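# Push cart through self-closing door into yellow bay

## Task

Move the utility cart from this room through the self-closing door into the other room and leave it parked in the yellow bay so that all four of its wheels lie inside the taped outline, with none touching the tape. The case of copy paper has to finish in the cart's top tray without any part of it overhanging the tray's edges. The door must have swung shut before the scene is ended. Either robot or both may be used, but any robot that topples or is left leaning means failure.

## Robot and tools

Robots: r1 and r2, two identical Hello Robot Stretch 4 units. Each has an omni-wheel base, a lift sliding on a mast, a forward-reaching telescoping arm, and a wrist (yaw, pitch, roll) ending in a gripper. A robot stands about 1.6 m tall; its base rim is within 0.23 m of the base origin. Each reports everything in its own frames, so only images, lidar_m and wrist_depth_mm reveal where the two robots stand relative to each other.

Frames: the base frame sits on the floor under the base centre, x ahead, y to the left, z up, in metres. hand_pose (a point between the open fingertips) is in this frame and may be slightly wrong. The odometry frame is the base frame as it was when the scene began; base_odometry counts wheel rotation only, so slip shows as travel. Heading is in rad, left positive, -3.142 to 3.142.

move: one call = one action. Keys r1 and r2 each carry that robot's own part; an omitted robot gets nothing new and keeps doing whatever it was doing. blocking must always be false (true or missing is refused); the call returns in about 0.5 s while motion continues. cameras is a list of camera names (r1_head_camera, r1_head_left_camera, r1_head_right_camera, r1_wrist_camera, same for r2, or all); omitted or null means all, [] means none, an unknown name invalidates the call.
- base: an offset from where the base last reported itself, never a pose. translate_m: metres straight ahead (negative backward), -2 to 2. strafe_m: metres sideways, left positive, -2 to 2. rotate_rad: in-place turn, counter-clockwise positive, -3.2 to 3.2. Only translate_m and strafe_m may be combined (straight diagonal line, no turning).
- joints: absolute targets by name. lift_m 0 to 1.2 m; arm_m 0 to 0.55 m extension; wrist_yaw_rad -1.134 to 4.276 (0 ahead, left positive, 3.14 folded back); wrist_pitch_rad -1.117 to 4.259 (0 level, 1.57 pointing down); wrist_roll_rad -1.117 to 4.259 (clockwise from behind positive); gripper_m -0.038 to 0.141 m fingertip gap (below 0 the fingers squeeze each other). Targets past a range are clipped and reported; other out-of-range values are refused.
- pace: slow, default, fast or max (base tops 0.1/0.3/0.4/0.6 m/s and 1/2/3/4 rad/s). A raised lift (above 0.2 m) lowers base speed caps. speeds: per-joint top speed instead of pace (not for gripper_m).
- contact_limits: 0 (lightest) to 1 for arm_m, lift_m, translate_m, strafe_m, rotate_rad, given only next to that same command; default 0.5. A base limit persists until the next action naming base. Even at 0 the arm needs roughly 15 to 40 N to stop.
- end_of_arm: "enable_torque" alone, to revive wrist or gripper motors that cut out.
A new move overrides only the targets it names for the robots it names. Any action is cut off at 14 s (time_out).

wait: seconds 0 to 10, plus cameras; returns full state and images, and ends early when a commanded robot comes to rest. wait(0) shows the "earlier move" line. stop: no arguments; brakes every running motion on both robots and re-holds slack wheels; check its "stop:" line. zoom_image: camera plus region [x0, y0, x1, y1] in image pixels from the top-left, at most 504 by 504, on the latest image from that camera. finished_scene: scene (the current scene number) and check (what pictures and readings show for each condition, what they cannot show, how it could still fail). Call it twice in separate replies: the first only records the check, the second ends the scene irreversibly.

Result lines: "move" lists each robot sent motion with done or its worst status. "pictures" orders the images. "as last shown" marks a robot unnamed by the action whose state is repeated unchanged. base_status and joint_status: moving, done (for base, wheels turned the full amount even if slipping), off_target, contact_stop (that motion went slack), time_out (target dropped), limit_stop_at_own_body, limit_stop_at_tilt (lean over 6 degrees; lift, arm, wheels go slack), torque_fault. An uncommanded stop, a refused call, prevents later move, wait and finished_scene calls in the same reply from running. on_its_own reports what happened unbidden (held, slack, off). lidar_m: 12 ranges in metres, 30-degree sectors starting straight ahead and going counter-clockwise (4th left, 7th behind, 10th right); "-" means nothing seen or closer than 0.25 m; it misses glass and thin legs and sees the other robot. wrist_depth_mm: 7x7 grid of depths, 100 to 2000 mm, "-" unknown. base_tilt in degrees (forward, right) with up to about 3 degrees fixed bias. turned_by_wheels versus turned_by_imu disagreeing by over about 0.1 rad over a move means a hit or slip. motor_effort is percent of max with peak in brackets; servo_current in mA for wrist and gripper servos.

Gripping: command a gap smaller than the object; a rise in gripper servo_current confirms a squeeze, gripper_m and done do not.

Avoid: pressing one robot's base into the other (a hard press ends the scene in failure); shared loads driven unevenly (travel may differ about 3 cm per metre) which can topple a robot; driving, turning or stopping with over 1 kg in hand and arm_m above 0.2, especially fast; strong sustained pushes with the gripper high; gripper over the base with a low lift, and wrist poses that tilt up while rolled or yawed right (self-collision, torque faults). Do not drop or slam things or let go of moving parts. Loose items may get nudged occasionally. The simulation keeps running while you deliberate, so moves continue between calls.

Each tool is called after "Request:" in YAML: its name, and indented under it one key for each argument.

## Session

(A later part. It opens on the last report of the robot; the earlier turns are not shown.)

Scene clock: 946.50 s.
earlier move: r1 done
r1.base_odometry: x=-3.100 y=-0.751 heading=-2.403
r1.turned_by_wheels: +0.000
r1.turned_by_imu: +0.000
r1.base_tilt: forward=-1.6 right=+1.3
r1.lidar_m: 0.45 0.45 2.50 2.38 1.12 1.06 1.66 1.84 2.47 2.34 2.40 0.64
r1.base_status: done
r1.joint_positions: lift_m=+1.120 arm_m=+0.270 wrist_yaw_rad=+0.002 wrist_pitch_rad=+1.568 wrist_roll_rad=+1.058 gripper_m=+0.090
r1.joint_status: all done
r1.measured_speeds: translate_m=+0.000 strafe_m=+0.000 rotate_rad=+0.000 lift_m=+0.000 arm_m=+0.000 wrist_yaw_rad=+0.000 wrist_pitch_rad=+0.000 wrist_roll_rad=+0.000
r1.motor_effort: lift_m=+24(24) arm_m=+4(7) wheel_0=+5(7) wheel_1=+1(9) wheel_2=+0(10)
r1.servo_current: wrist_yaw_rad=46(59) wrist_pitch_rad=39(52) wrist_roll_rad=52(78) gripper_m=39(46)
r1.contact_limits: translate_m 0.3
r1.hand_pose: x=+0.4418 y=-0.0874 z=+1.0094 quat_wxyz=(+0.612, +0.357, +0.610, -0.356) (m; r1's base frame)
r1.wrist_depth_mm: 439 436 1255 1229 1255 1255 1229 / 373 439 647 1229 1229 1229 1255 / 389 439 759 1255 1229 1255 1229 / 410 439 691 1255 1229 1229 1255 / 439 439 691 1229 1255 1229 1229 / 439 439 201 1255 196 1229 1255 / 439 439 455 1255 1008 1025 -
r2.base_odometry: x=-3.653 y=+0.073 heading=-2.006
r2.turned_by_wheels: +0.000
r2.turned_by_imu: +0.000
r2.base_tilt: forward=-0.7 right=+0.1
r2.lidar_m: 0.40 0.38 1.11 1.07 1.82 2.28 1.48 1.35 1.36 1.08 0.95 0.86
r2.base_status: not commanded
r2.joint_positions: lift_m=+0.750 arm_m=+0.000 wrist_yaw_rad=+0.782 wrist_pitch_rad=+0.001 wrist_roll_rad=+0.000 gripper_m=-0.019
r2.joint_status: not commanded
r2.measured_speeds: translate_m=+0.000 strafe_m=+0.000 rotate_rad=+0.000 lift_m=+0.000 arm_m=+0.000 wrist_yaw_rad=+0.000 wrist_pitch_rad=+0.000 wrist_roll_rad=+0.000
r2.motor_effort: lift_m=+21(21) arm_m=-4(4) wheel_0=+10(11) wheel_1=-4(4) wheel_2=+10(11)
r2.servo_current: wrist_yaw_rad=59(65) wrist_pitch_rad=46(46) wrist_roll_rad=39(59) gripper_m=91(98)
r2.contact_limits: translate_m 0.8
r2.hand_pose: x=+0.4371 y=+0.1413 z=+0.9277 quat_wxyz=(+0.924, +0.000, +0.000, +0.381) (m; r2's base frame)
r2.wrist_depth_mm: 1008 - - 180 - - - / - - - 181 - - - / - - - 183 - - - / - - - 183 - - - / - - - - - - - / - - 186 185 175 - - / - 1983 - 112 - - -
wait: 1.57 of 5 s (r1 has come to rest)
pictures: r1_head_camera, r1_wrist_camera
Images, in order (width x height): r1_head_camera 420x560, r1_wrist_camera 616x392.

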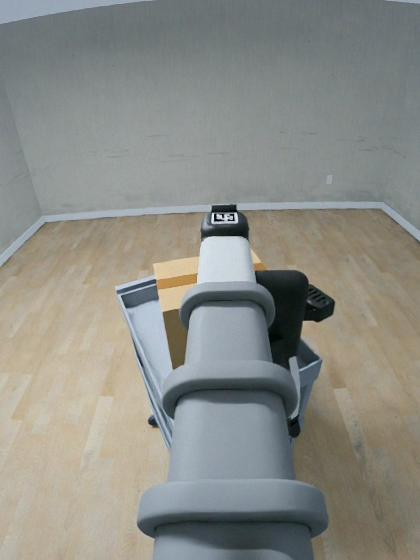

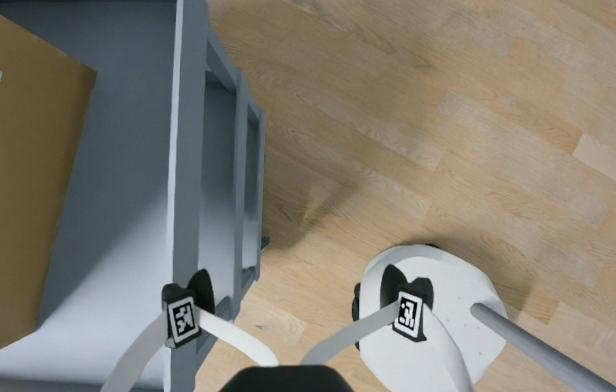

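Request:
move:
  blocking: false
  cameras: ["r1_wrist_camera", "r1_head_camera"]

Scene clock: 977.83 s.
r1.base_odometry: x=-3.100 y=-0.751 heading=-2.403
r1.turned_by_wheels: +0.000
r1.turned_by_imu: +0.000
r1.base_tilt: forward=-1.6 right=+1.2
r1.lidar_m: 0.45 0.51 2.47 2.34 1.10 1.04 1.65 1.87 2.45 2.34 2.38 0.62
r1.base_status: done
r1.joint_positions: lift_m=+1.120 arm_m=+0.270 wrist_yaw_rad=+0.002 wrist_pitch_rad=+1.568 wrist_roll_rad=+1.058 gripper_m=+0.090
r1.joint_status: all done
r1.measured_speeds: translate_m=+0.000 strafe_m=+0.000 rotate_rad=+0.000 lift_m=+0.000 arm_m=+0.000 wrist_yaw_rad=+0.000 wrist_pitch_rad=+0.000 wrist_roll_rad=+0.000
r1.motor_effort: lift_m=+24(24) arm_m=+5(7) wheel_0=+5(7) wheel_1=+1(9) wheel_2=+0(10)
r1.servo_current: wrist_yaw_rad=39(59) wrist_pitch_rad=46(52) wrist_roll_rad=46(78) gripper_m=46(46)
r1.contact_limits: translate_m 0.3
r1.hand_pose: x=+0.4418 y=-0.0874 z=+1.0094 quat_wxyz=(+0.612, +0.357, +0.610, -0.356) (m; r1's base frame)
r1.wrist_depth_mm: 439 439 1229 1229 1229 1229 1255 / 368 439 647 1255 1229 1229 1255 / 389 436 759 1229 1229 1229 1255 / 410 442 691 1255 1229 1255 1255 / 439 439 691 1255 1229 1255 1255 / 439 439 201 1255 196 1229 1255 / 439 439 455 1255 1025 1042 -
r2.base_odometry: x=-3.653 y=+0.073 heading=-2.006
r2.turned_by_wheels: +0.000
r2.turned_by_imu: +0.000
r2.base_tilt: forward=-0.6 right=+0.0
r2.lidar_m: 0.41 0.37 1.11 1.10 1.81 2.31 1.49 1.32 1.36 1.06 0.93 0.87
r2.base_status: not commanded
r2.joint_positions: lift_m=+0.750 arm_m=+0.000 wrist_yaw_rad=+0.782 wrist_pitch_rad=+0.001 wrist_roll_rad=+0.000 gripper_m=-0.019
r2.joint_status: not commanded
r2.measured_speeds: translate_m=+0.000 strafe_m=+0.000 rotate_rad=+0.000 lift_m=+0.000 arm_m=+0.000 wrist_yaw_rad=+0.000 wrist_pitch_rad=+0.000 wrist_roll_rad=+0.000
r2.motor_effort: lift_m=+21(21) arm_m=-4(4) wheel_0=+10(11) wheel_1=-4(4) wheel_2=+10(11)
r2.servo_current: wrist_yaw_rad=59(65) wrist_pitch_rad=46(46) wrist_roll_rad=46(59) gripper_m=91(98)
r2.contact_limits: translate_m 0.8
r2.hand_pose: x=+0.4371 y=+0.1413 z=+0.9277 quat_wxyz=(+0.924, +0.000, +0.000, +0.381) (m; r2's base frame)
r2.wrist_depth_mm: 991 - - 180 - - - / - - - 181 - - - / - - - 181 - - - / - - - 182 - - - / - - - - - - - / - - 185 185 175 - - / - 1921 - 112 - - -
pictures: r1_head_camera, r1_wrist_camera
Images, in order (width x height): r1_head_camera 420x560, r1_wrist_camera 616x392.

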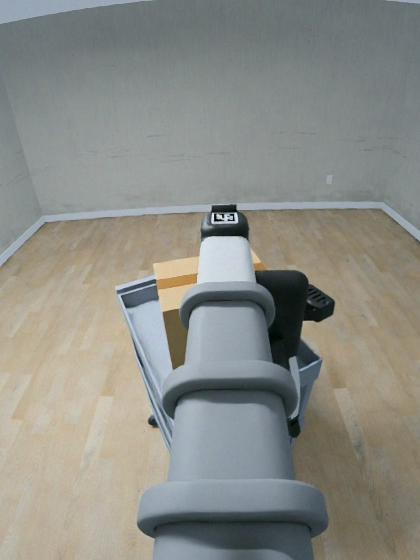

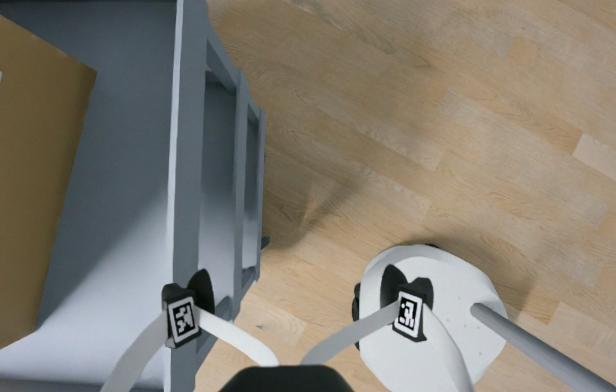

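Request:
zoom_image:
  camera: "r1_wrist_camera"
  region: [0, 0, 320, 392]

Request:
zoom_image:
  camera: "r1_head_camera"
  region: [90, 200, 350, 460]

Scaled by 1.286.

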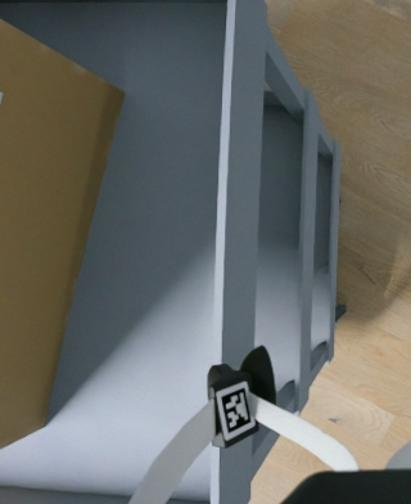

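Scaled by 1.938 from the camera's 420x560 image, which has a finer 600x800 frame.

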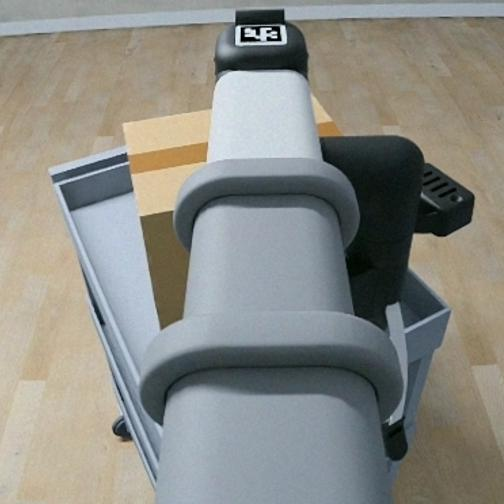

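Request:
move:
  blocking: false
  cameras: []
  r1: {"base": {"translate_m": 0.08}, "joints": {"arm_m": 0.337}, "contact_limits": {"translate_m": 0.2, "arm_m": 0.1}}

Request:
wait:
  seconds: 3
  cameras: ["r1_wrist_camera"]

Scene clock: 1039.57 s.
move: r1 moving
r1.base_odometry: x=-3.123 y=-0.772 heading=-2.403
r1.turned_by_wheels: +0.000
r1.turned_by_imu: +0.000
r1.base_tilt: forward=-1.6 right=+1.3
r1.lidar_m: 0.43 0.45 2.48 2.38 1.12 1.04 1.65 1.90 2.44 2.31 2.39 0.60
r1.base_status: translate_m moving
r1.joint_positions: lift_m=+1.120 arm_m=+0.317 wrist_yaw_rad=+0.002 wrist_pitch_rad=+1.568 wrist_roll_rad=+1.058 gripper_m=+0.090
r1.joint_status: arm_m moving
r1.measured_speeds: translate_m=+0.123 strafe_m=+0.001 rotate_rad=+0.000 lift_m=+0.000 arm_m=+0.133 wrist_yaw_rad=+0.000 wrist_pitch_rad=+0.000 wrist_roll_rad=+0.000
r1.motor_effort: lift_m=+24(24) arm_m=+5(8) wheel_0=+6(8) wheel_1=+6(7) wheel_2=-8(10)
r1.servo_current: wrist_yaw_rad=33(65) wrist_pitch_rad=33(46) wrist_roll_rad=59(59) gripper_m=46(46)
r1.contact_limits: arm_m 0.1; translate_m 0.2
r1.hand_pose: x=+0.4889 y=-0.0874 z=+1.0094 quat_wxyz=(+0.612, +0.357, +0.610, -0.356) (m; r1's base frame)
r1.wrist_depth_mm: 436 436 439 1229 1255 1229 1229 / 293 436 436 1229 1255 1255 1255 / 307 433 436 1255 1229 1255 1255 / 319 436 439 1229 1255 1255 1229 / 334 436 436 1205 1229 1281 1255 / 349 439 212 1229 196 1025 1255 / 370 439 439 1255 1042 1025 1281
r2.base_odometry: x=-3.653 y=+0.073 heading=-2.006
r2.turned_by_wheels: +0.000
r2.turned_by_imu: +0.000
r2.base_tilt: forward=-0.7 right=+0.0
r2.lidar_m: 0.43 0.39 1.16 1.10 1.81 2.32 1.51 1.35 1.37 1.08 0.95 0.86
r2.base_status: not commanded
r2.joint_positions: lift_m=+0.750 arm_m=+0.000 wrist_yaw_rad=+0.782 wrist_pitch_rad=+0.001 wrist_roll_rad=+0.000 gripper_m=-0.019
r2.joint_status: not commanded
r2.measured_speeds: translate_m=+0.000 strafe_m=+0.000 rotate_rad=+0.000 lift_m=+0.000 arm_m=+0.000 wrist_yaw_rad=+0.000 wrist_pitch_rad=+0.000 wrist_roll_rad=+0.000
r2.motor_effort: lift_m=+21(21) arm_m=-4(5) wheel_0=+10(11) wheel_1=-4(4) wheel_2=+10(11)
r2.servo_current: wrist_yaw_rad=52(65) wrist_pitch_rad=33(46) wrist_roll_rad=33(65) gripper_m=91(98)
r2.contact_limits: translate_m 0.8
r2.hand_pose: x=+0.4371 y=+0.1413 z=+0.9277 quat_wxyz=(+0.924, +0.000, +0.000, +0.381) (m; r2's base frame)
r2.wrist_depth_mm: 1042 - - 181 - - - / - - - 181 - - - / - - - 182 - - - / - - - 182 - - - / - - - - - - - / - - 186 185 175 - - / - 1983 - 112 - - -
pictures: none
No camera images: "cameras" was empty.

Scene clock: 1040.47 s.
earlier move: r1 done
r1.base_odometry: x=-3.159 y=-0.805 heading=-2.403
r1.turned_by_wheels: +0.000
r1.turned_by_imu: +0.000
r1.base_tilt: forward=-1.6 right=+1.3
r1.lidar_m: 0.38 0.40 2.54 2.36 1.14 1.09 1.70 1.97 2.45 2.33 2.40 0.55
r1.base_status: done
r1.joint_positions: lift_m=+1.120 arm_m=+0.337 wrist_yaw_rad=+0.002 wrist_pitch_rad=+1.568 wrist_roll_rad=+1.058 gripper_m=+0.090
r1.joint_status: all done
r1.measured_speeds: translate_m=+0.000 strafe_m=+0.000 rotate_rad=+0.000 lift_m=+0.000 arm_m=+0.000 wrist_yaw_rad=+0.000 wrist_pitch_rad=+0.000 wrist_roll_rad=+0.000
r1.motor_effort: lift_m=+24(24) arm_m=+4(8) wheel_0=+3(8) wheel_1=+1(7) wheel_2=+0(10)
r1.servo_current: wrist_yaw_rad=46(65) wrist_pitch_rad=39(52) wrist_roll_rad=52(59) gripper_m=39(52)
r1.contact_limits: arm_m 0.1; translate_m 0.2
r1.hand_pose: x=+0.5088 y=-0.0874 z=+1.0094 quat_wxyz=(+0.612, +0.357, +0.610, -0.356) (m; r1's base frame)
r1.wrist_depth_mm: 172 1255 1205 1255 1255 1255 1229 / 172 439 439 439 1255 1229 1255 / 185 272 436 439 1255 1229 1255 / 200 289 439 439 1255 1229 1255 / 208 315 439 439 1229 1229 1255 / 218 303 212 439 195 1025 1229 / 231 307 436 151 1025 1025 1255
r2.base_odometry: x=-3.653 y=+0.073 heading=-2.006
r2.turned_by_wheels: +0.000
r2.turned_by_imu: +0.000
r2.base_tilt: forward=-0.7 right=+0.0
r2.lidar_m: 0.42 0.37 1.19 1.16 1.82 2.32 1.48 1.34 1.37 1.06 0.93 0.84
r2.base_status: not commanded
r2.joint_positions: lift_m=+0.750 arm_m=+0.000 wrist_yaw_rad=+0.782 wrist_pitch_rad=+0.001 wrist_roll_rad=+0.000 gripper_m=-0.019
r2.joint_status: not commanded
r2.measured_speeds: translate_m=+0.000 strafe_m=+0.000 rotate_rad=+0.000 lift_m=+0.000 arm_m=+0.000 wrist_yaw_rad=+0.000 wrist_pitch_rad=+0.000 wrist_roll_rad=+0.000
r2.motor_effort: lift_m=+21(21) arm_m=-4(5) wheel_0=+10(11) wheel_1=-4(4) wheel_2=+11(11)
r2.servo_current: wrist_yaw_rad=59(65) wrist_pitch_rad=39(46) wrist_roll_rad=39(65) gripper_m=85(98)
r2.contact_limits: translate_m 0.8
r2.hand_pose: x=+0.4371 y=+0.1413 z=+0.9277 quat_wxyz=(+0.924, +0.000, +0.000, +0.381) (m; r2's base frame)
r2.wrist_depth_mm: - - - 180 - - - / - - - 181 - - - / - - - 182 - - - / - - - 182 - - - / - - - - - - - / - - 185 185 174 - - / - 1921 - 112 - - -
wait: 0.90 of 3 s (r1 has come to rest)
pictures: r1_wrist_camera
Images, in order (width x height): r1_wrist_camera 616x392.

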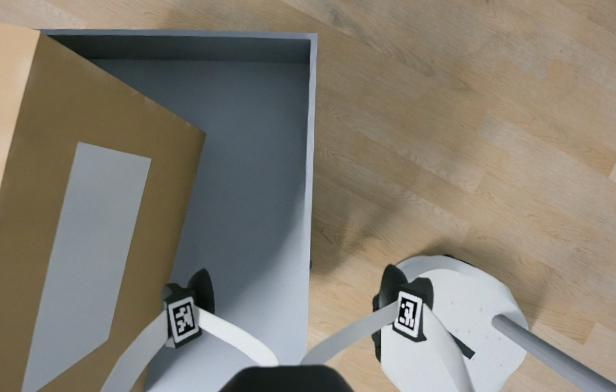

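Request:
move:
  blocking: false
  cameras: []
  r1: {"joints": {"lift_m": 0.965}, "contact_limits": {"lift_m": 0.1}, "pace": "slow"}

Request:
wait:
  seconds: 4
  cameras: ["r1_wrist_camera"]

Scene clock: 1059.67 s.
move: r1 moving
r1.base_odometry: x=-3.159 y=-0.805 heading=-2.403
r1.turned_by_wheels: +0.000
r1.turned_by_imu: +0.000
r1.base_tilt: forward=-1.6 right=+1.3
r1.lidar_m: 0.40 0.41 2.52 2.38 1.14 1.11 1.72 1.99 2.48 2.34 2.42 0.55
r1.base_status: not commanded
r1.joint_positions: lift_m=+1.095 arm_m=+0.337 wrist_yaw_rad=+0.002 wrist_pitch_rad=+1.568 wrist_roll_rad=+1.058 gripper_m=+0.090
r1.joint_status: lift_m moving
r1.measured_speeds: translate_m=+0.000 strafe_m=+0.000 rotate_rad=+0.000 lift_m=-0.097 arm_m=+0.000 wrist_yaw_rad=+0.000 wrist_pitch_rad=+0.000 wrist_roll_rad=+0.000
r1.motor_effort: lift_m=+11(23) arm_m=+4(4) wheel_0=+3(3) wheel_1=+1(1) wheel_2=+0(0)
r1.servo_current: wrist_yaw_rad=65(65) wrist_pitch_rad=46(46) wrist_roll_rad=46(52) gripper_m=46(46)
r1.contact_limits: arm_m 0.1; lift_m 0.1; translate_m 0.2
r1.hand_pose: x=+0.5088 y=-0.0874 z=+0.9850 quat_wxyz=(+0.612, +0.357, +0.610, -0.356) (m; r1's base frame)
r1.wrist_depth_mm: - 1229 1229 1205 1229 1229 1205 / 174 415 413 415 1229 1229 1229 / 184 271 415 415 1205 1229 1205 / 197 290 415 415 1205 1205 1229 / 204 315 415 415 1205 1205 1229 / 218 307 212 415 196 1008 1205 / 231 298 415 151 991 1008 1205
r2.base_odometry: x=-3.653 y=+0.073 heading=-2.006
r2.turned_by_wheels: +0.000
r2.turned_by_imu: +0.000
r2.base_tilt: forward=-0.7 right=+0.1
r2.lidar_m: 0.42 0.39 1.16 1.15 1.81 2.32 1.50 1.32 1.33 1.03 0.96 0.86
r2.base_status: not commanded
r2.joint_positions: lift_m=+0.750 arm_m=+0.000 wrist_yaw_rad=+0.782 wrist_pitch_rad=+0.001 wrist_roll_rad=+0.000 gripper_m=-0.019
r2.joint_status: not commanded
r2.measured_speeds: translate_m=+0.000 strafe_m=+0.000 rotate_rad=+0.000 lift_m=+0.000 arm_m=+0.000 wrist_yaw_rad=+0.000 wrist_pitch_rad=+0.000 wrist_roll_rad=+0.000
r2.motor_effort: lift_m=+21(21) arm_m=-4(4) wheel_0=+10(11) wheel_1=-4(4) wheel_2=+11(11)
r2.servo_current: wrist_yaw_rad=52(59) wrist_pitch_rad=39(46) wrist_roll_rad=52(59) gripper_m=91(91)
r2.contact_limits: translate_m 0.8
r2.hand_pose: x=+0.4371 y=+0.1413 z=+0.9277 quat_wxyz=(+0.924, +0.000, +0.000, +0.381) (m; r2's base frame)
r2.wrist_depth_mm: - - - 180 - - - / - - - 181 - - - / - - - 182 - - - / - - - 182 - - - / - - - - - - - / - - 186 184 175 - - / 1983 1983 - 112 - - -
pictures: none
No camera images: "cameras" was empty.

Scene clock: 1061.23 s.
earlier move: r1 done
r1.base_odometry: x=-3.159 y=-0.805 heading=-2.403
r1.turned_by_wheels: +0.000
r1.turned_by_imu: +0.000
r1.base_tilt: forward=-1.5 right=+1.3
r1.lidar_m: 0.38 0.40 2.49 2.37 1.15 1.11 1.69 1.99 2.48 2.33 2.41 0.52
r1.base_status: not commanded
r1.joint_positions: lift_m=+0.965 arm_m=+0.337 wrist_yaw_rad=+0.002 wrist_pitch_rad=+1.568 wrist_roll_rad=+1.058 gripper_m=+0.090
r1.joint_status: all done
r1.measured_speeds: translate_m=+0.000 strafe_m=+0.000 rotate_rad=+0.000 lift_m=+0.000 arm_m=+0.000 wrist_yaw_rad=+0.000 wrist_pitch_rad=+0.000 wrist_roll_rad=+0.000
r1.motor_effort: lift_m=+12(23) arm_m=+4(4) wheel_0=+3(4) wheel_1=+1(2) wheel_2=+0(0)
r1.servo_current: wrist_yaw_rad=52(65) wrist_pitch_rad=33(52) wrist_roll_rad=52(72) gripper_m=46(46)
r1.contact_limits: arm_m 0.1; lift_m 0.1; translate_m 0.2
r1.hand_pose: x=+0.5088 y=-0.0874 z=+0.8553 quat_wxyz=(+0.612, +0.357, +0.610, -0.356) (m; r1's base frame)
r1.wrist_depth_mm: 283 283 283 285 1098 1098 1098 / 174 283 283 285 1078 1078 1078 / 184 267 283 283 1098 1078 1098 / 199 283 283 283 1078 1078 1098 / 208 285 285 285 1098 1078 1098 / 220 283 213 283 196 866 1098 / 226 285 285 160 878 866 866
r2.base_odometry: x=-3.653 y=+0.073 heading=-2.006
r2.turned_by_wheels: +0.000
r2.turned_by_imu: +0.000
r2.base_tilt: forward=-0.7 right=+0.1
r2.lidar_m: 0.46 0.39 1.19 1.15 1.84 2.33 1.49 1.35 1.38 1.04 0.95 0.83
r2.base_status: not commanded
r2.joint_positions: lift_m=+0.750 arm_m=+0.000 wrist_yaw_rad=+0.782 wrist_pitch_rad=+0.001 wrist_roll_rad=+0.000 gripper_m=-0.019
r2.joint_status: not commanded
r2.measured_speeds: translate_m=+0.000 strafe_m=+0.000 rotate_rad=+0.000 lift_m=+0.000 arm_m=+0.000 wrist_yaw_rad=+0.000 wrist_pitch_rad=+0.000 wrist_roll_rad=+0.000
r2.motor_effort: lift_m=+21(21) arm_m=-4(5) wheel_0=+11(11) wheel_1=-4(5) wheel_2=+11(11)
r2.servo_current: wrist_yaw_rad=59(65) wrist_pitch_rad=39(46) wrist_roll_rad=46(59) gripper_m=91(98)
r2.contact_limits: translate_m 0.8
r2.hand_pose: x=+0.4371 y=+0.1413 z=+0.9277 quat_wxyz=(+0.924, +0.000, +0.000, +0.381) (m; r2's base frame)
r2.wrist_depth_mm: - - - 180 - - - / - - - 181 - - - / - - - 182 - - - / - - - 182 - - - / - - - - - - - / - - 186 185 175 - - / 1983 1921 - 112 - - -
wait: 1.57 of 4 s (r1 has come to rest)
pictures: r1_wrist_camera
Images, in order (width x height): r1_wrist_camera 616x392.

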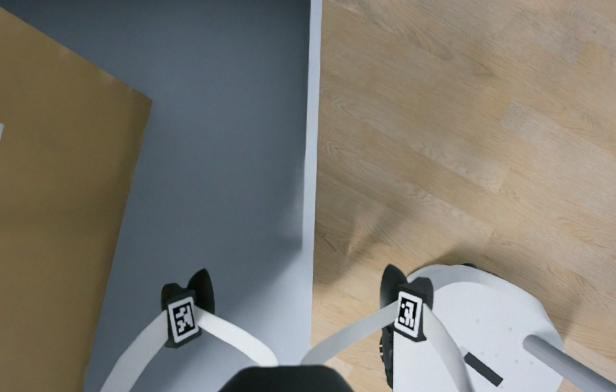

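Request:
move:
  blocking: false
  cameras: []
  r1: {"joints": {"lift_m": 0.928}, "contact_limits": {"lift_m": 0.1}, "pace": "slow"}

Request:
wait:
  seconds: 2
  cameras: []

Request:
move:
  blocking: false
  cameras: []
  r1: {"joints": {"gripper_m": 0.03}, "pace": "slow"}

Request:
wait:
  seconds: 3
  cameras: ["r1_wrist_camera"]

Scene clock: 1067.87 s.
move: r1 moving
r1.base_odometry: x=-3.159 y=-0.805 heading=-2.403
r1.turned_by_wheels: +0.000
r1.turned_by_imu: +0.000
r1.base_tilt: forward=-1.6 right=+1.2
r1.lidar_m: 0.39 0.39 2.51 2.37 1.13 1.13 1.68 1.97 2.47 2.31 2.39 0.54
r1.base_status: not commanded
r1.joint_positions: lift_m=+0.941 arm_m=+0.337 wrist_yaw_rad=+0.002 wrist_pitch_rad=+1.568 wrist_roll_rad=+1.058 gripper_m=+0.090
r1.joint_status: lift_m moving
r1.measured_speeds: translate_m=+0.000 strafe_m=+0.000 rotate_rad=+0.000 lift_m=-0.075 arm_m=+0.000 wrist_yaw_rad=+0.000 wrist_pitch_rad=+0.000 wrist_roll_rad=+0.000
r1.motor_effort: lift_m=+13(13) arm_m=+4(4) wheel_0=+4(4) wheel_1=+1(1) wheel_2=+0(0)
r1.servo_current: wrist_yaw_rad=52(72) wrist_pitch_rad=46(46) wrist_roll_rad=46(59) gripper_m=39(46)
r1.contact_limits: arm_m 0.1; lift_m 0.1; translate_m 0.2
r1.hand_pose: x=+0.5088 y=-0.0874 z=+0.8310 quat_wxyz=(+0.612, +0.357, +0.610, -0.356) (m; r1's base frame)
r1.wrist_depth_mm: 262 262 262 262 1060 1078 1060 / 173 263 262 262 1060 1060 1060 / 184 262 262 263 1042 1060 1060 / 199 262 260 262 1060 1060 1060 / 209 262 262 263 1060 1042 1078 / 221 262 215 263 196 854 1060 / 227 262 262 151 842 842 842
r2.base_odometry: x=-3.653 y=+0.073 heading=-2.006
r2.turned_by_wheels: +0.000
r2.turned_by_imu: +0.000
r2.base_tilt: forward=-0.6 right=+0.0
r2.lidar_m: 0.41 0.39 1.21 1.14 1.83 2.33 1.50 1.35 1.37 1.07 0.95 0.85
r2.base_status: not commanded
r2.joint_positions: lift_m=+0.750 arm_m=+0.000 wrist_yaw_rad=+0.782 wrist_pitch_rad=+0.001 wrist_roll_rad=+0.000 gripper_m=-0.019
r2.joint_status: not commanded
r2.measured_speeds: translate_m=+0.000 strafe_m=+0.000 rotate_rad=+0.000 lift_m=+0.000 arm_m=+0.000 wrist_yaw_rad=+0.000 wrist_pitch_rad=+0.000 wrist_roll_rad=+0.000
r2.motor_effort: lift_m=+21(21) arm_m=-4(4) wheel_0=+10(10) wheel_1=-4(4) wheel_2=+11(11)
r2.servo_current: wrist_yaw_rad=52(59) wrist_pitch_rad=39(46) wrist_roll_rad=52(59) gripper_m=85(91)
r2.contact_limits: translate_m 0.8
r2.hand_pose: x=+0.4371 y=+0.1413 z=+0.9277 quat_wxyz=(+0.924, +0.000, +0.000, +0.381) (m; r2's base frame)
r2.wrist_depth_mm: - - - 181 - - - / - - - 181 - - - / - - - 182 - - - / - - - 182 - - - / - - - - - - - / - - 186 185 175 - - / 1983 1921 - 112 - - -
pictures: none
No camera images: "cameras" was empty.

Scene clock: 1068.50 s.
earlier move: r1 done
r1.base_odometry: x=-3.159 y=-0.805 heading=-2.403
r1.turned_by_wheels: +0.000
r1.turned_by_imu: +0.000
r1.base_tilt: forward=-1.6 right=+1.3
r1.lidar_m: 0.39 0.37 2.50 2.39 1.16 1.12 1.68 1.96 2.45 2.33 2.41 0.55
r1.base_status: not commanded
r1.joint_positions: lift_m=+0.928 arm_m=+0.337 wrist_yaw_rad=+0.002 wrist_pitch_rad=+1.568 wrist_roll_rad=+1.058 gripper_m=+0.090
r1.joint_status: all done
r1.measured_speeds: translate_m=+0.000 strafe_m=+0.000 rotate_rad=+0.000 lift_m=+0.000 arm_m=+0.000 wrist_yaw_rad=+0.000 wrist_pitch_rad=+0.000 wrist_roll_rad=+0.000
r1.motor_effort: lift_m=+12(14) arm_m=+4(4) wheel_0=+3(4) wheel_1=+1(1) wheel_2=+0(0)
r1.servo_current: wrist_yaw_rad=46(72) wrist_pitch_rad=39(46) wrist_roll_rad=39(65) gripper_m=39(46)
r1.contact_limits: arm_m 0.1; lift_m 0.1; translate_m 0.2
r1.hand_pose: x=+0.5088 y=-0.0874 z=+0.8183 quat_wxyz=(+0.612, +0.357, +0.610, -0.356) (m; r1's base frame)
r1.wrist_depth_mm: 246 246 247 246 1060 1060 1042 / 173 247 246 247 1060 1042 1042 / 183 246 247 246 1042 1060 1060 / 199 247 246 247 1060 1042 1060 / 208 246 247 246 1042 1060 1042 / 219 246 214 246 196 831 1042 / 232 246 247 151 842 820 831
r2.base_odometry: x=-3.653 y=+0.073 heading=-2.006
r2.turned_by_wheels: +0.000
r2.turned_by_imu: +0.000
r2.base_tilt: forward=-0.6 right=+0.0
r2.lidar_m: 0.42 0.40 1.21 1.14 1.82 2.35 1.47 1.35 1.36 1.05 0.95 0.85
r2.base_status: not commanded
r2.joint_positions: lift_m=+0.750 arm_m=+0.000 wrist_yaw_rad=+0.782 wrist_pitch_rad=+0.001 wrist_roll_rad=+0.000 gripper_m=-0.019
r2.joint_status: not commanded
r2.measured_speeds: translate_m=+0.000 strafe_m=+0.000 rotate_rad=+0.000 lift_m=+0.000 arm_m=+0.000 wrist_yaw_rad=+0.000 wrist_pitch_rad=+0.000 wrist_roll_rad=+0.000
r2.motor_effort: lift_m=+21(21) arm_m=-4(4) wheel_0=+10(10) wheel_1=-4(4) wheel_2=+11(11)
r2.servo_current: wrist_yaw_rad=46(65) wrist_pitch_rad=39(46) wrist_roll_rad=46(59) gripper_m=91(91)
r2.contact_limits: translate_m 0.8
r2.hand_pose: x=+0.4371 y=+0.1413 z=+0.9277 quat_wxyz=(+0.924, +0.000, +0.000, +0.381) (m; r2's base frame)
r2.wrist_depth_mm: - - - 181 - - - / - - - 181 - - - / - - - 181 - - - / - - - 182 - - - / - - - - - - - / - - 185 185 175 - - / - 1921 - 112 - - -
wait: 0.63 of 2 s (r1 has come to rest)
pictures: none
No camera images: "cameras" was empty.

Scene clock: 1069.00 s.
move: r1 moving
r1.base_odometry: x=-3.159 y=-0.805 heading=-2.403
r1.turned_by_wheels: +0.000
r1.turned_by_imu: +0.000
r1.base_tilt: forward=-1.6 right=+1.3
r1.lidar_m: 0.39 0.37 2.52 2.37 1.15 1.09 1.70 1.95 2.44 2.32 2.42 0.51
r1.base_status: not commanded
r1.joint_positions: lift_m=+0.928 arm_m=+0.337 wrist_yaw_rad=+0.002 wrist_pitch_rad=+1.568 wrist_roll_rad=+1.058 gripper_m=+0.081
r1.joint_status: gripper_m moving
r1.measured_speeds: translate_m=+0.000 strafe_m=+0.000 rotate_rad=+0.000 lift_m=+0.000 arm_m=+0.000 wrist_yaw_rad=+0.000 wrist_pitch_rad=+0.000 wrist_roll_rad=+0.000
r1.motor_effort: lift_m=+12(12) arm_m=+4(4) wheel_0=+3(4) wheel_1=+1(1) wheel_2=+0(0)
r1.servo_current: wrist_yaw_rad=46(65) wrist_pitch_rad=39(46) wrist_roll_rad=59(65) gripper_m=33(65)
r1.contact_limits: arm_m 0.1; lift_m 0.1; translate_m 0.2
r1.hand_pose: x=+0.5088 y=-0.0874 z=+0.8183 quat_wxyz=(+0.612, +0.357, +0.610, -0.356) (m; r1's base frame)
r1.wrist_depth_mm: 246 246 246 248 1060 1042 1042 / 174 246 246 247 1060 1060 1060 / 185 247 246 246 1042 1060 1042 / 199 246 247 246 1042 1060 1042 / 208 247 248 246 1060 1060 1060 / 219 247 213 247 193 831 1042 / 231 247 247 151 831 820 831
r2.base_odometry: x=-3.653 y=+0.073 heading=-2.006
r2.turned_by_wheels: +0.000
r2.turned_by_imu: +0.000
r2.base_tilt: forward=-0.7 right=+0.1
r2.lidar_m: 0.40 0.39 1.20 1.15 1.84 2.34 1.49 1.31 1.34 1.08 0.94 0.87
r2.base_status: not commanded
r2.joint_positions: lift_m=+0.750 arm_m=+0.000 wrist_yaw_rad=+0.782 wrist_pitch_rad=+0.001 wrist_roll_rad=+0.000 gripper_m=-0.019
r2.joint_status: not commanded
r2.measured_speeds: translate_m=+0.000 strafe_m=+0.000 rotate_rad=+0.000 lift_m=+0.000 arm_m=+0.000 wrist_yaw_rad=+0.000 wrist_pitch_rad=+0.000 wrist_roll_rad=+0.000
r2.motor_effort: lift_m=+21(21) arm_m=-4(4) wheel_0=+10(10) wheel_1=-4(4) wheel_2=+10(11)
r2.servo_current: wrist_yaw_rad=46(59) wrist_pitch_rad=39(46) wrist_roll_rad=39(52) gripper_m=98(98)
r2.contact_limits: translate_m 0.8
r2.hand_pose: x=+0.4371 y=+0.1413 z=+0.9277 quat_wxyz=(+0.924, +0.000, +0.000, +0.381) (m; r2's base frame)
r2.wrist_depth_mm: - - - 180 - - - / - - - 180 - - - / - - - 181 - - - / - - - 182 - - - / - - - - - - - / - - 186 185 174 - - / - 1863 - 112 - - -
pictures: none
No camera images: "cameras" was empty.

Scene clock: 1071.00 s.
earlier move: r1 done
r1.base_odometry: x=-3.159 y=-0.805 heading=-2.403
r1.turned_by_wheels: +0.000
r1.turned_by_imu: +0.000
r1.base_tilt: forward=-1.6 right=+1.2
r1.lidar_m: 0.40 0.40 2.50 2.38 1.18 1.11 1.70 1.96 2.46 2.32 2.36 0.55
r1.base_status: not commanded
r1.joint_positions: lift_m=+0.928 arm_m=+0.337 wrist_yaw_rad=+0.002 wrist_pitch_rad=+1.568 wrist_roll_rad=+1.058 gripper_m=+0.030
r1.joint_status: all done
r1.measured_speeds: translate_m=+0.000 strafe_m=+0.000 rotate_rad=+0.000 lift_m=+0.000 arm_m=+0.000 wrist_yaw_rad=+0.000 wrist_pitch_rad=+0.000 wrist_roll_rad=+0.000
r1.motor_effort: lift_m=+12(12) arm_m=+4(4) wheel_0=+3(4) wheel_1=+1(1) wheel_2=+0(0)
r1.servo_current: wrist_yaw_rad=46(65) wrist_pitch_rad=46(52) wrist_roll_rad=39(72) gripper_m=46(85)
r1.contact_limits: arm_m 0.1; lift_m 0.1; translate_m 0.2
r1.hand_pose: x=+0.5088 y=-0.0874 z=+0.8183 quat_wxyz=(+0.612, +0.357, +0.610, -0.356) (m; r1's base frame)
r1.wrist_depth_mm: 246 246 247 246 1042 1042 1042 / 173 247 246 247 1042 1042 1042 / 184 246 246 247 1060 1042 1060 / 200 246 247 246 1060 1042 1042 / 209 246 247 246 1060 1042 1060 / 218 246 198 211 190 842 1042 / 232 246 246 - 842 831 831
r2.base_odometry: x=-3.653 y=+0.073 heading=-2.006
r2.turned_by_wheels: +0.000
r2.turned_by_imu: +0.000
r2.base_tilt: forward=-0.6 right=+0.1
r2.lidar_m: 0.42 0.40 1.22 1.15 1.83 2.31 1.46 1.34 1.38 1.05 0.94 0.82
r2.base_status: not commanded
r2.joint_positions: lift_m=+0.750 arm_m=+0.000 wrist_yaw_rad=+0.782 wrist_pitch_rad=+0.001 wrist_roll_rad=+0.000 gripper_m=-0.019
r2.joint_status: not commanded
r2.measured_speeds: translate_m=+0.000 strafe_m=+0.000 rotate_rad=+0.000 lift_m=+0.000 arm_m=+0.000 wrist_yaw_rad=+0.000 wrist_pitch_rad=+0.000 wrist_roll_rad=+0.000
r2.motor_effort: lift_m=+21(21) arm_m=-4(4) wheel_0=+10(10) wheel_1=-4(4) wheel_2=+10(11)
r2.servo_current: wrist_yaw_rad=46(65) wrist_pitch_rad=39(52) wrist_roll_rad=52(59) gripper_m=91(98)
r2.contact_limits: translate_m 0.8
r2.hand_pose: x=+0.4371 y=+0.1413 z=+0.9277 quat_wxyz=(+0.924, +0.000, +0.000, +0.381) (m; r2's base frame)
r2.wrist_depth_mm: - - - 180 - - - / - - - 181 - - - / - - - 182 - - - / - - - 183 - - - / - - - - - - - / - - 186 185 175 - - / - 1921 - 112 - - -
wait: 2.00 of 3 s (r1 has come to rest)
pictures: r1_wrist_camera
Images, in order (width x height): r1_wrist_camera 616x392.

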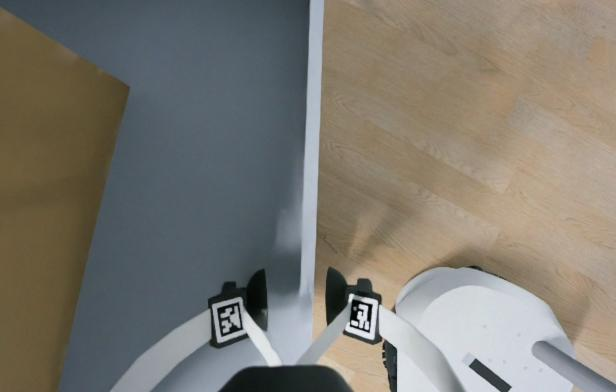

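Request:
move:
  blocking: false
  cameras: []
  r1: {"joints": {"arm_m": 0.331, "gripper_m": -0.02}, "pace": "slow"}

Request:
wait:
  seconds: 3
  cameras: ["r1_wrist_camera"]

Scene clock: 1075.73 s.
move: r1 moving
r1.base_odometry: x=-3.159 y=-0.805 heading=-2.403
r1.turned_by_wheels: +0.000
r1.turned_by_imu: +0.000
r1.base_tilt: forward=-1.6 right=+1.3
r1.lidar_m: 0.37 0.38 2.51 2.38 1.16 1.11 1.69 1.98 2.48 2.32 2.40 0.54
r1.base_status: not commanded
r1.joint_positions: lift_m=+0.928 arm_m=+0.331 wrist_yaw_rad=+0.002 wrist_pitch_rad=+1.568 wrist_roll_rad=+1.058 gripper_m=+0.020
r1.joint_status: arm_m moving; gripper_m moving
r1.measured_speeds: translate_m=+0.000 strafe_m=+0.000 rotate_rad=+0.000 lift_m=+0.000 arm_m=-0.001 wrist_yaw_rad=+0.000 wrist_pitch_rad=+0.000 wrist_roll_rad=+0.000
r1.motor_effort: lift_m=+12(12) arm_m=-5(6) wheel_0=+3(3) wheel_1=+1(1) wheel_2=+0(0)
r1.servo_current: wrist_yaw_rad=46(65) wrist_pitch_rad=33(46) wrist_roll_rad=72(72) gripper_m=72(78)
r1.contact_limits: lift_m 0.1; translate_m 0.2
r1.hand_pose: x=+0.5029 y=-0.0874 z=+0.8183 quat_wxyz=(+0.612, +0.357, +0.610, -0.356) (m; r1's base frame)
r1.wrist_depth_mm: 188 246 246 247 1042 1060 1060 / 184 246 246 246 1060 1042 1042 / 197 247 246 247 1042 1060 1060 / 211 246 247 247 1042 1042 1042 / 218 247 247 247 1042 1042 1042 / 233 247 194 206 187 831 1060 / 246 246 247 176 842 831 842
r2.base_odometry: x=-3.653 y=+0.073 heading=-2.006
r2.turned_by_wheels: +0.000
r2.turned_by_imu: +0.000
r2.base_tilt: forward=-0.7 right=+0.1
r2.lidar_m: 0.42 0.38 1.23 1.14 1.83 2.33 1.48 1.35 1.36 1.07 0.94 0.85
r2.base_status: not commanded
r2.joint_positions: lift_m=+0.750 arm_m=+0.000 wrist_yaw_rad=+0.782 wrist_pitch_rad=+0.001 wrist_roll_rad=+0.000 gripper_m=-0.019
r2.joint_status: not commanded
r2.measured_speeds: translate_m=+0.000 strafe_m=+0.000 rotate_rad=+0.000 lift_m=+0.000 arm_m=+0.000 wrist_yaw_rad=+0.000 wrist_pitch_rad=+0.000 wrist_roll_rad=+0.000
r2.motor_effort: lift_m=+21(21) arm_m=-4(4) wheel_0=+10(10) wheel_1=-4(5) wheel_2=+10(11)
r2.servo_current: wrist_yaw_rad=59(59) wrist_pitch_rad=33(46) wrist_roll_rad=52(52) gripper_m=91(98)
r2.contact_limits: translate_m 0.8
r2.hand_pose: x=+0.4371 y=+0.1413 z=+0.9277 quat_wxyz=(+0.924, +0.000, +0.000, +0.381) (m; r2's base frame)
r2.wrist_depth_mm: - - - 180 - - - / - - - 181 - - - / - - - 182 - - - / - - - 182 - - - / - - - - - - - / - - 185 185 175 - - / 1983 1863 - 112 - - -
pictures: none
No camera images: "cameras" was empty.

Scene clock: 1077.17 s.
earlier move: r1 done
r1.base_odometry: x=-3.159 y=-0.805 heading=-2.403
r1.turned_by_wheels: +0.000
r1.turned_by_imu: +0.000
r1.base_tilt: forward=-1.6 right=+1.2
r1.lidar_m: 0.41 0.37 2.49 2.37 1.14 1.11 1.68 1.97 2.47 2.34 2.39 0.55
r1.base_status: not commanded
r1.joint_positions: lift_m=+0.928 arm_m=+0.331 wrist_yaw_rad=+0.002 wrist_pitch_rad=+1.568 wrist_roll_rad=+1.058 gripper_m=-0.019
r1.joint_status: all done
r1.measured_speeds: translate_m=+0.000 strafe_m=+0.000 rotate_rad=+0.000 lift_m=+0.000 arm_m=+0.000 wrist_yaw_rad=+0.000 wrist_pitch_rad=+0.000 wrist_roll_rad=+0.000
r1.motor_effort: lift_m=+14(14) arm_m=-4(6) wheel_0=+3(4) wheel_1=+1(2) wheel_2=+0(0)
r1.servo_current: wrist_yaw_rad=52(65) wrist_pitch_rad=39(52) wrist_roll_rad=52(72) gripper_m=72(124)
r1.contact_limits: lift_m 0.1; translate_m 0.2
r1.hand_pose: x=+0.5029 y=-0.0874 z=+0.8182 quat_wxyz=(+0.612, +0.357, +0.610, -0.356) (m; r1's base frame)
r1.wrist_depth_mm: 245 244 245 244 1042 1042 1060 / 186 245 246 245 1042 1060 1042 / 200 245 246 245 1042 1060 1042 / 213 245 245 245 1042 1060 1025 / 219 244 246 245 1060 1042 1060 / 233 245 245 198 820 842 1042 / 239 245 245 181 842 - 831
r2.base_odometry: x=-3.653 y=+0.073 heading=-2.006
r2.turned_by_wheels: +0.000
r2.turned_by_imu: +0.000
r2.base_tilt: forward=-0.6 right=+0.1
r2.lidar_m: 0.41 0.40 1.22 1.15 1.81 2.35 1.49 1.35 1.37 1.07 0.94 0.87
r2.base_status: not commanded
r2.joint_positions: lift_m=+0.750 arm_m=+0.000 wrist_yaw_rad=+0.782 wrist_pitch_rad=+0.001 wrist_roll_rad=+0.000 gripper_m=-0.019
r2.joint_status: not commanded
r2.measured_speeds: translate_m=+0.000 strafe_m=+0.000 rotate_rad=+0.000 lift_m=+0.000 arm_m=+0.000 wrist_yaw_rad=+0.000 wrist_pitch_rad=+0.000 wrist_roll_rad=+0.000
r2.motor_effort: lift_m=+21(21) arm_m=-4(5) wheel_0=+10(11) wheel_1=-4(5) wheel_2=+10(11)
r2.servo_current: wrist_yaw_rad=59(65) wrist_pitch_rad=39(46) wrist_roll_rad=39(52) gripper_m=85(98)
r2.contact_limits: translate_m 0.8
r2.hand_pose: x=+0.4371 y=+0.1413 z=+0.9277 quat_wxyz=(+0.924, +0.000, +0.000, +0.381) (m; r2's base frame)
r2.wrist_depth_mm: - - - 180 - - - / - - - 181 - - - / - - - 181 - - - / - - - 182 - - - / - - - - - - - / - - 185 185 175 - - / - 1983 - 112 - - -
wait: 1.43 of 3 s (r1 has come to rest)
pictures: r1_wrist_camera
Images, in order (width x height): r1_wrist_camera 616x392.

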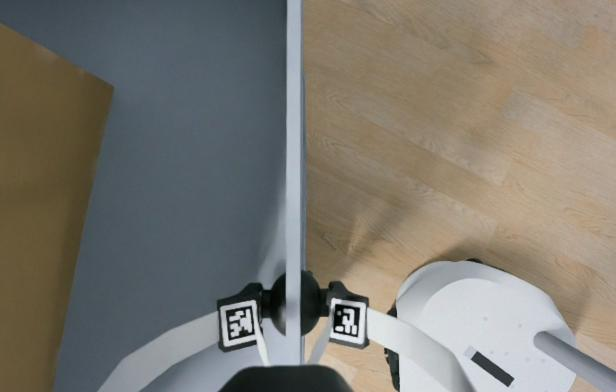

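Request:
wait:
  seconds: 0
  cameras: ["r1_head_left_camera", "r1_head_right_camera", "r2_head_left_camera", "r2_head_camera"]

Scene clock: 1106.37 s.
r1.base_odometry: x=-3.159 y=-0.805 heading=-2.403
r1.turned_by_wheels: +0.000
r1.turned_by_imu: +0.000
r1.base_tilt: forward=-1.6 right=+1.2
r1.lidar_m: 0.38 0.40 2.50 2.39 1.14 1.11 1.70 1.95 2.48 2.32 2.39 0.55
r1.base_status: not commanded
r1.joint_positions: lift_m=+0.928 arm_m=+0.331 wrist_yaw_rad=+0.002 wrist_pitch_rad=+1.568 wrist_roll_rad=+1.058 gripper_m=-0.019
r1.joint_status: all done
r1.measured_speeds: translate_m=+0.000 strafe_m=+0.000 rotate_rad=+0.000 lift_m=+0.000 arm_m=+0.000 wrist_yaw_rad=+0.000 wrist_pitch_rad=+0.000 wrist_roll_rad=+0.000
r1.motor_effort: lift_m=+14(14) arm_m=-4(6) wheel_0=+3(4) wheel_1=+1(2) wheel_2=+0(0)
r1.servo_current: wrist_yaw_rad=52(65) wrist_pitch_rad=46(52) wrist_roll_rad=52(72) gripper_m=72(124)
r1.contact_limits: lift_m 0.1; translate_m 0.2
r1.hand_pose: x=+0.5029 y=-0.0874 z=+0.8182 quat_wxyz=(+0.612, +0.357, +0.610, -0.356) (m; r1's base frame)
r1.wrist_depth_mm: 244 245 244 245 1042 1042 1042 / 186 245 245 245 1060 1060 1042 / 201 245 245 245 1060 1042 1042 / 213 245 245 245 1042 1042 1042 / 220 244 244 245 1060 1042 1060 / 233 245 245 197 831 831 1042 / 240 246 246 181 831 - 831
r2.base_odometry: x=-3.653 y=+0.073 heading=-2.006
r2.turned_by_wheels: +0.000
r2.turned_by_imu: +0.000
r2.base_tilt: forward=-0.7 right=+0.0
r2.lidar_m: 0.40 0.39 1.24 1.13 1.85 2.34 1.48 1.35 1.37 1.07 0.94 0.84
r2.base_status: not commanded
r2.joint_positions: lift_m=+0.750 arm_m=+0.000 wrist_yaw_rad=+0.782 wrist_pitch_rad=+0.001 wrist_roll_rad=+0.000 gripper_m=-0.019
r2.joint_status: not commanded
r2.measured_speeds: translate_m=+0.000 strafe_m=+0.000 rotate_rad=+0.000 lift_m=+0.000 arm_m=+0.000 wrist_yaw_rad=+0.000 wrist_pitch_rad=+0.000 wrist_roll_rad=+0.000
r2.motor_effort: lift_m=+21(21) arm_m=-4(5) wheel_0=+10(11) wheel_1=-4(5) wheel_2=+10(11)
r2.servo_current: wrist_yaw_rad=52(65) wrist_pitch_rad=39(46) wrist_roll_rad=33(52) gripper_m=78(98)
r2.contact_limits: translate_m 0.8
r2.hand_pose: x=+0.4371 y=+0.1413 z=+0.9277 quat_wxyz=(+0.924, +0.000, +0.000, +0.381) (m; r2's base frame)
r2.wrist_depth_mm: - - - 181 - - - / - - - 181 - - - / - - - 182 - - - / - - - 182 - - - / - - - - - - - / - - 186 185 175 - - / - 1921 - 112 - - -
pictures: r1_head_left_camera, r1_head_right_camera, r2_head_camera, r2_head_left_camera
Images, in order (width x height): r1_head_left_camera 420x672, r1_head_right_camera 420x672, r2_head_camera 420x560, r2_head_left_camera 420x672.

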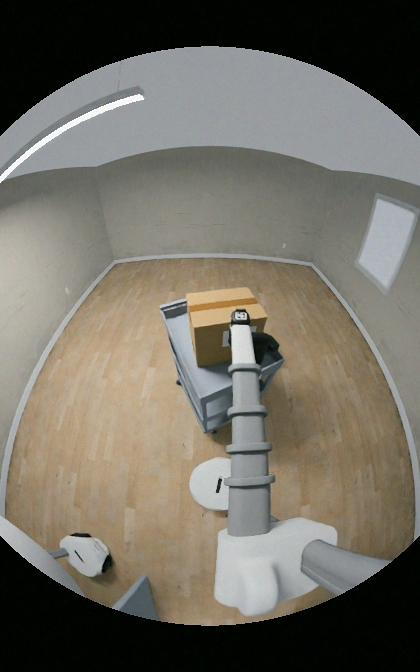

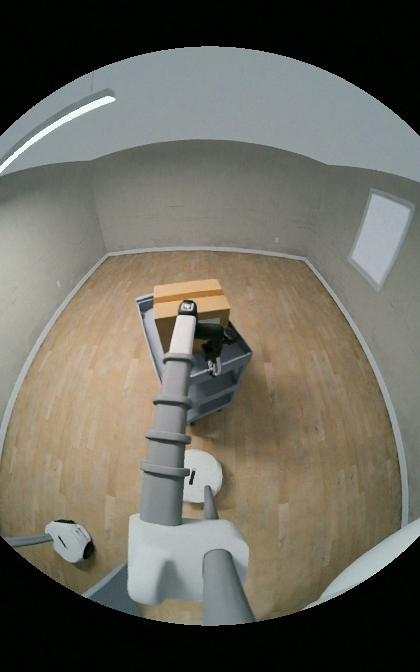

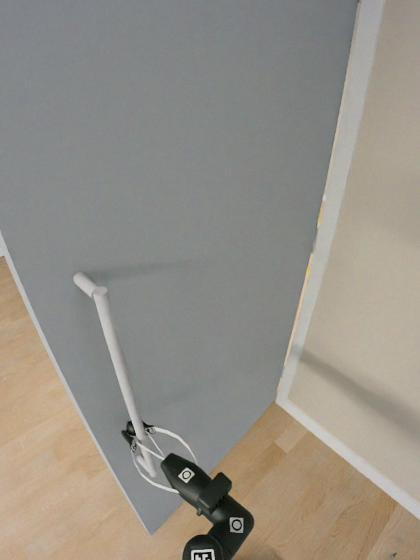

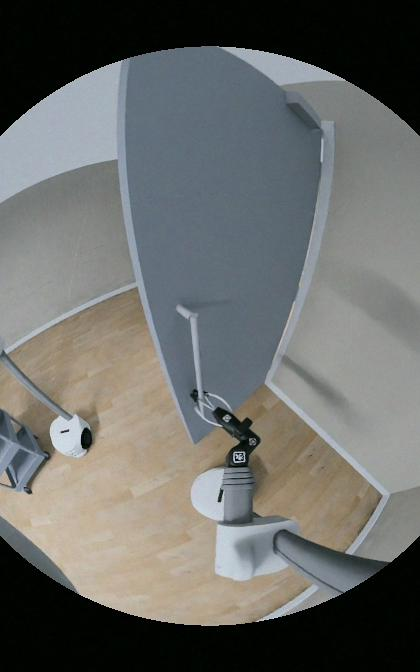

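Request:
move:
  blocking: false
  cameras: []
  r1: {"base": {"translate_m": -0.2}, "joints": {"wrist_roll_rad": 1.12}, "speeds": {"wrist_roll_rad": 0.05}, "contact_limits": {"translate_m": 0.6}, "pace": "slow"}

Request:
wait:
  seconds: 5
  cameras: ["r1_wrist_camera"]

Scene clock: 1201.97 s.
move: r1 moving
r1.base_odometry: x=-3.150 y=-0.797 heading=-2.403
r1.turned_by_wheels: +0.000
r1.turned_by_imu: +0.000
r1.base_tilt: forward=-1.5 right=+1.3
r1.lidar_m: 0.39 0.40 2.51 2.39 1.14 1.11 1.68 1.96 2.46 2.34 2.38 0.54
r1.base_status: translate_m moving
r1.joint_positions: lift_m=+0.928 arm_m=+0.331 wrist_yaw_rad=+0.002 wrist_pitch_rad=+1.564 wrist_roll_rad=+1.080 gripper_m=-0.019
r1.joint_status: wrist_roll_rad moving
r1.measured_speeds: translate_m=-0.048 strafe_m=-0.001 rotate_rad=+0.001 lift_m=+0.000 arm_m=+0.000 wrist_yaw_rad=+0.000 wrist_pitch_rad=-0.024 wrist_roll_rad=+0.050
r1.motor_effort: lift_m=+14(14) arm_m=-4(5) wheel_0=-6(6) wheel_1=-3(6) wheel_2=+7(8)
r1.servo_current: wrist_yaw_rad=52(65) wrist_pitch_rad=39(52) wrist_roll_rad=52(72) gripper_m=78(78)
r1.contact_limits: lift_m 0.1; translate_m 0.6
r1.hand_pose: x=+0.5041 y=-0.0874 z=+0.8182 quat_wxyz=(+0.609, +0.364, +0.605, -0.362) (m; r1's base frame)
r1.wrist_depth_mm: 249 248 247 1042 1042 1042 1042 / 200 248 247 1060 1042 1042 1060 / 205 247 247 1042 1060 1060 1042 / 218 248 247 1060 1042 1042 1042 / 220 247 247 247 1042 1042 1042 / 239 247 187 197 854 831 831 / 248 248 247 178 170 831 820
r2.base_odometry: x=-3.653 y=+0.073 heading=-2.006
r2.turned_by_wheels: +0.000
r2.turned_by_imu: +0.000
r2.base_tilt: forward=-0.6 right=+0.0
r2.lidar_m: 0.46 0.38 1.22 1.13 1.84 2.27 1.49 1.35 1.35 1.06 0.95 0.85
r2.base_status: not commanded
r2.joint_positions: lift_m=+0.750 arm_m=+0.000 wrist_yaw_rad=+0.782 wrist_pitch_rad=+0.001 wrist_roll_rad=+0.000 gripper_m=-0.019
r2.joint_status: not commanded
r2.measured_speeds: translate_m=+0.000 strafe_m=+0.000 rotate_rad=+0.000 lift_m=+0.000 arm_m=+0.000 wrist_yaw_rad=+0.000 wrist_pitch_rad=+0.000 wrist_roll_rad=+0.000
r2.motor_effort: lift_m=+21(21) arm_m=-4(5) wheel_0=+10(11) wheel_1=-4(4) wheel_2=+10(11)
r2.servo_current: wrist_yaw_rad=59(65) wrist_pitch_rad=33(46) wrist_roll_rad=46(52) gripper_m=91(98)
r2.contact_limits: translate_m 0.8
r2.hand_pose: x=+0.4371 y=+0.1413 z=+0.9277 quat_wxyz=(+0.924, +0.000, +0.000, +0.381) (m; r2's base frame)
r2.wrist_depth_mm: - - - 180 - - - / - - - 180 - - - / - - - 182 - - - / - - - 182 - - - / - - - - - - - / - - 186 185 175 - - / - 1921 - 112 - - -
pictures: none
No camera images: "cameras" was empty.

Scene clock: 1204.77 s.
earlier move: r1 done
r1.base_odometry: x=-3.012 y=-0.670 heading=-2.403
r1.turned_by_wheels: +0.000
r1.turned_by_imu: +0.000
r1.base_tilt: forward=-1.6 right=+1.3
r1.lidar_m: 0.43 0.44 2.52 2.37 1.03 0.91 1.57 1.72 2.36 2.34 2.41 0.54
r1.base_status: done
r1.joint_positions: lift_m=+0.928 arm_m=+0.331 wrist_yaw_rad=+0.003 wrist_pitch_rad=+1.559 wrist_roll_rad=+1.119 gripper_m=-0.019
r1.joint_status: all done
r1.measured_speeds: translate_m=+0.000 strafe_m=+0.000 rotate_rad=+0.000 lift_m=+0.000 arm_m=+0.000 wrist_yaw_rad=+0.000 wrist_pitch_rad=+0.000 wrist_roll_rad=+0.000
r1.motor_effort: lift_m=+14(15) arm_m=-4(5) wheel_0=-6(8) wheel_1=-3(7) wheel_2=+4(16)
r1.servo_current: wrist_yaw_rad=39(65) wrist_pitch_rad=65(104) wrist_roll_rad=39(72) gripper_m=65(78)
r1.contact_limits: lift_m 0.1; translate_m 0.6
r1.hand_pose: x=+0.5057 y=-0.0874 z=+0.8182 quat_wxyz=(+0.603, +0.377, +0.596, -0.372) (m; r1's base frame)
r1.wrist_depth_mm: 164 221 250 250 1060 1060 1042 / 174 244 250 249 1042 1060 1042 / 195 250 249 249 1042 1060 1042 / 216 250 249 248 1042 1042 1042 / 227 250 250 249 1042 1025 1025 / 250 250 189 196 854 820 820 / 250 158 248 185 917 - 820
r2.base_odometry: x=-3.653 y=+0.073 heading=-2.006
r2.turned_by_wheels: +0.000
r2.turned_by_imu: +0.000
r2.base_tilt: forward=-0.7 right=+0.1
r2.lidar_m: 0.43 0.38 1.01 1.02 1.90 2.28 1.50 1.32 1.36 1.07 0.95 0.85
r2.base_status: not commanded
r2.joint_positions: lift_m=+0.750 arm_m=+0.000 wrist_yaw_rad=+0.782 wrist_pitch_rad=+0.001 wrist_roll_rad=+0.000 gripper_m=-0.019
r2.joint_status: not commanded
r2.measured_speeds: translate_m=+0.000 strafe_m=+0.000 rotate_rad=+0.000 lift_m=+0.000 arm_m=+0.000 wrist_yaw_rad=+0.000 wrist_pitch_rad=+0.000 wrist_roll_rad=+0.000
r2.motor_effort: lift_m=+21(21) arm_m=-4(5) wheel_0=+10(11) wheel_1=-4(5) wheel_2=+10(11)
r2.servo_current: wrist_yaw_rad=59(72) wrist_pitch_rad=39(46) wrist_roll_rad=52(59) gripper_m=85(98)
r2.contact_limits: translate_m 0.8
r2.hand_pose: x=+0.4371 y=+0.1413 z=+0.9277 quat_wxyz=(+0.924, +0.000, +0.000, +0.381) (m; r2's base frame)
r2.wrist_depth_mm: - - - 180 - - - / 904 - - 181 - - - / 1025 - - 181 - - - / - - - 183 - - - / - - - - - - - / - - 185 185 175 - - / - 1921 - 112 - - -
wait: 2.80 of 5 s (r1 has come to rest)
pictures: r1_wrist_camera
Images, in order (width x height): r1_wrist_camera 616x392.

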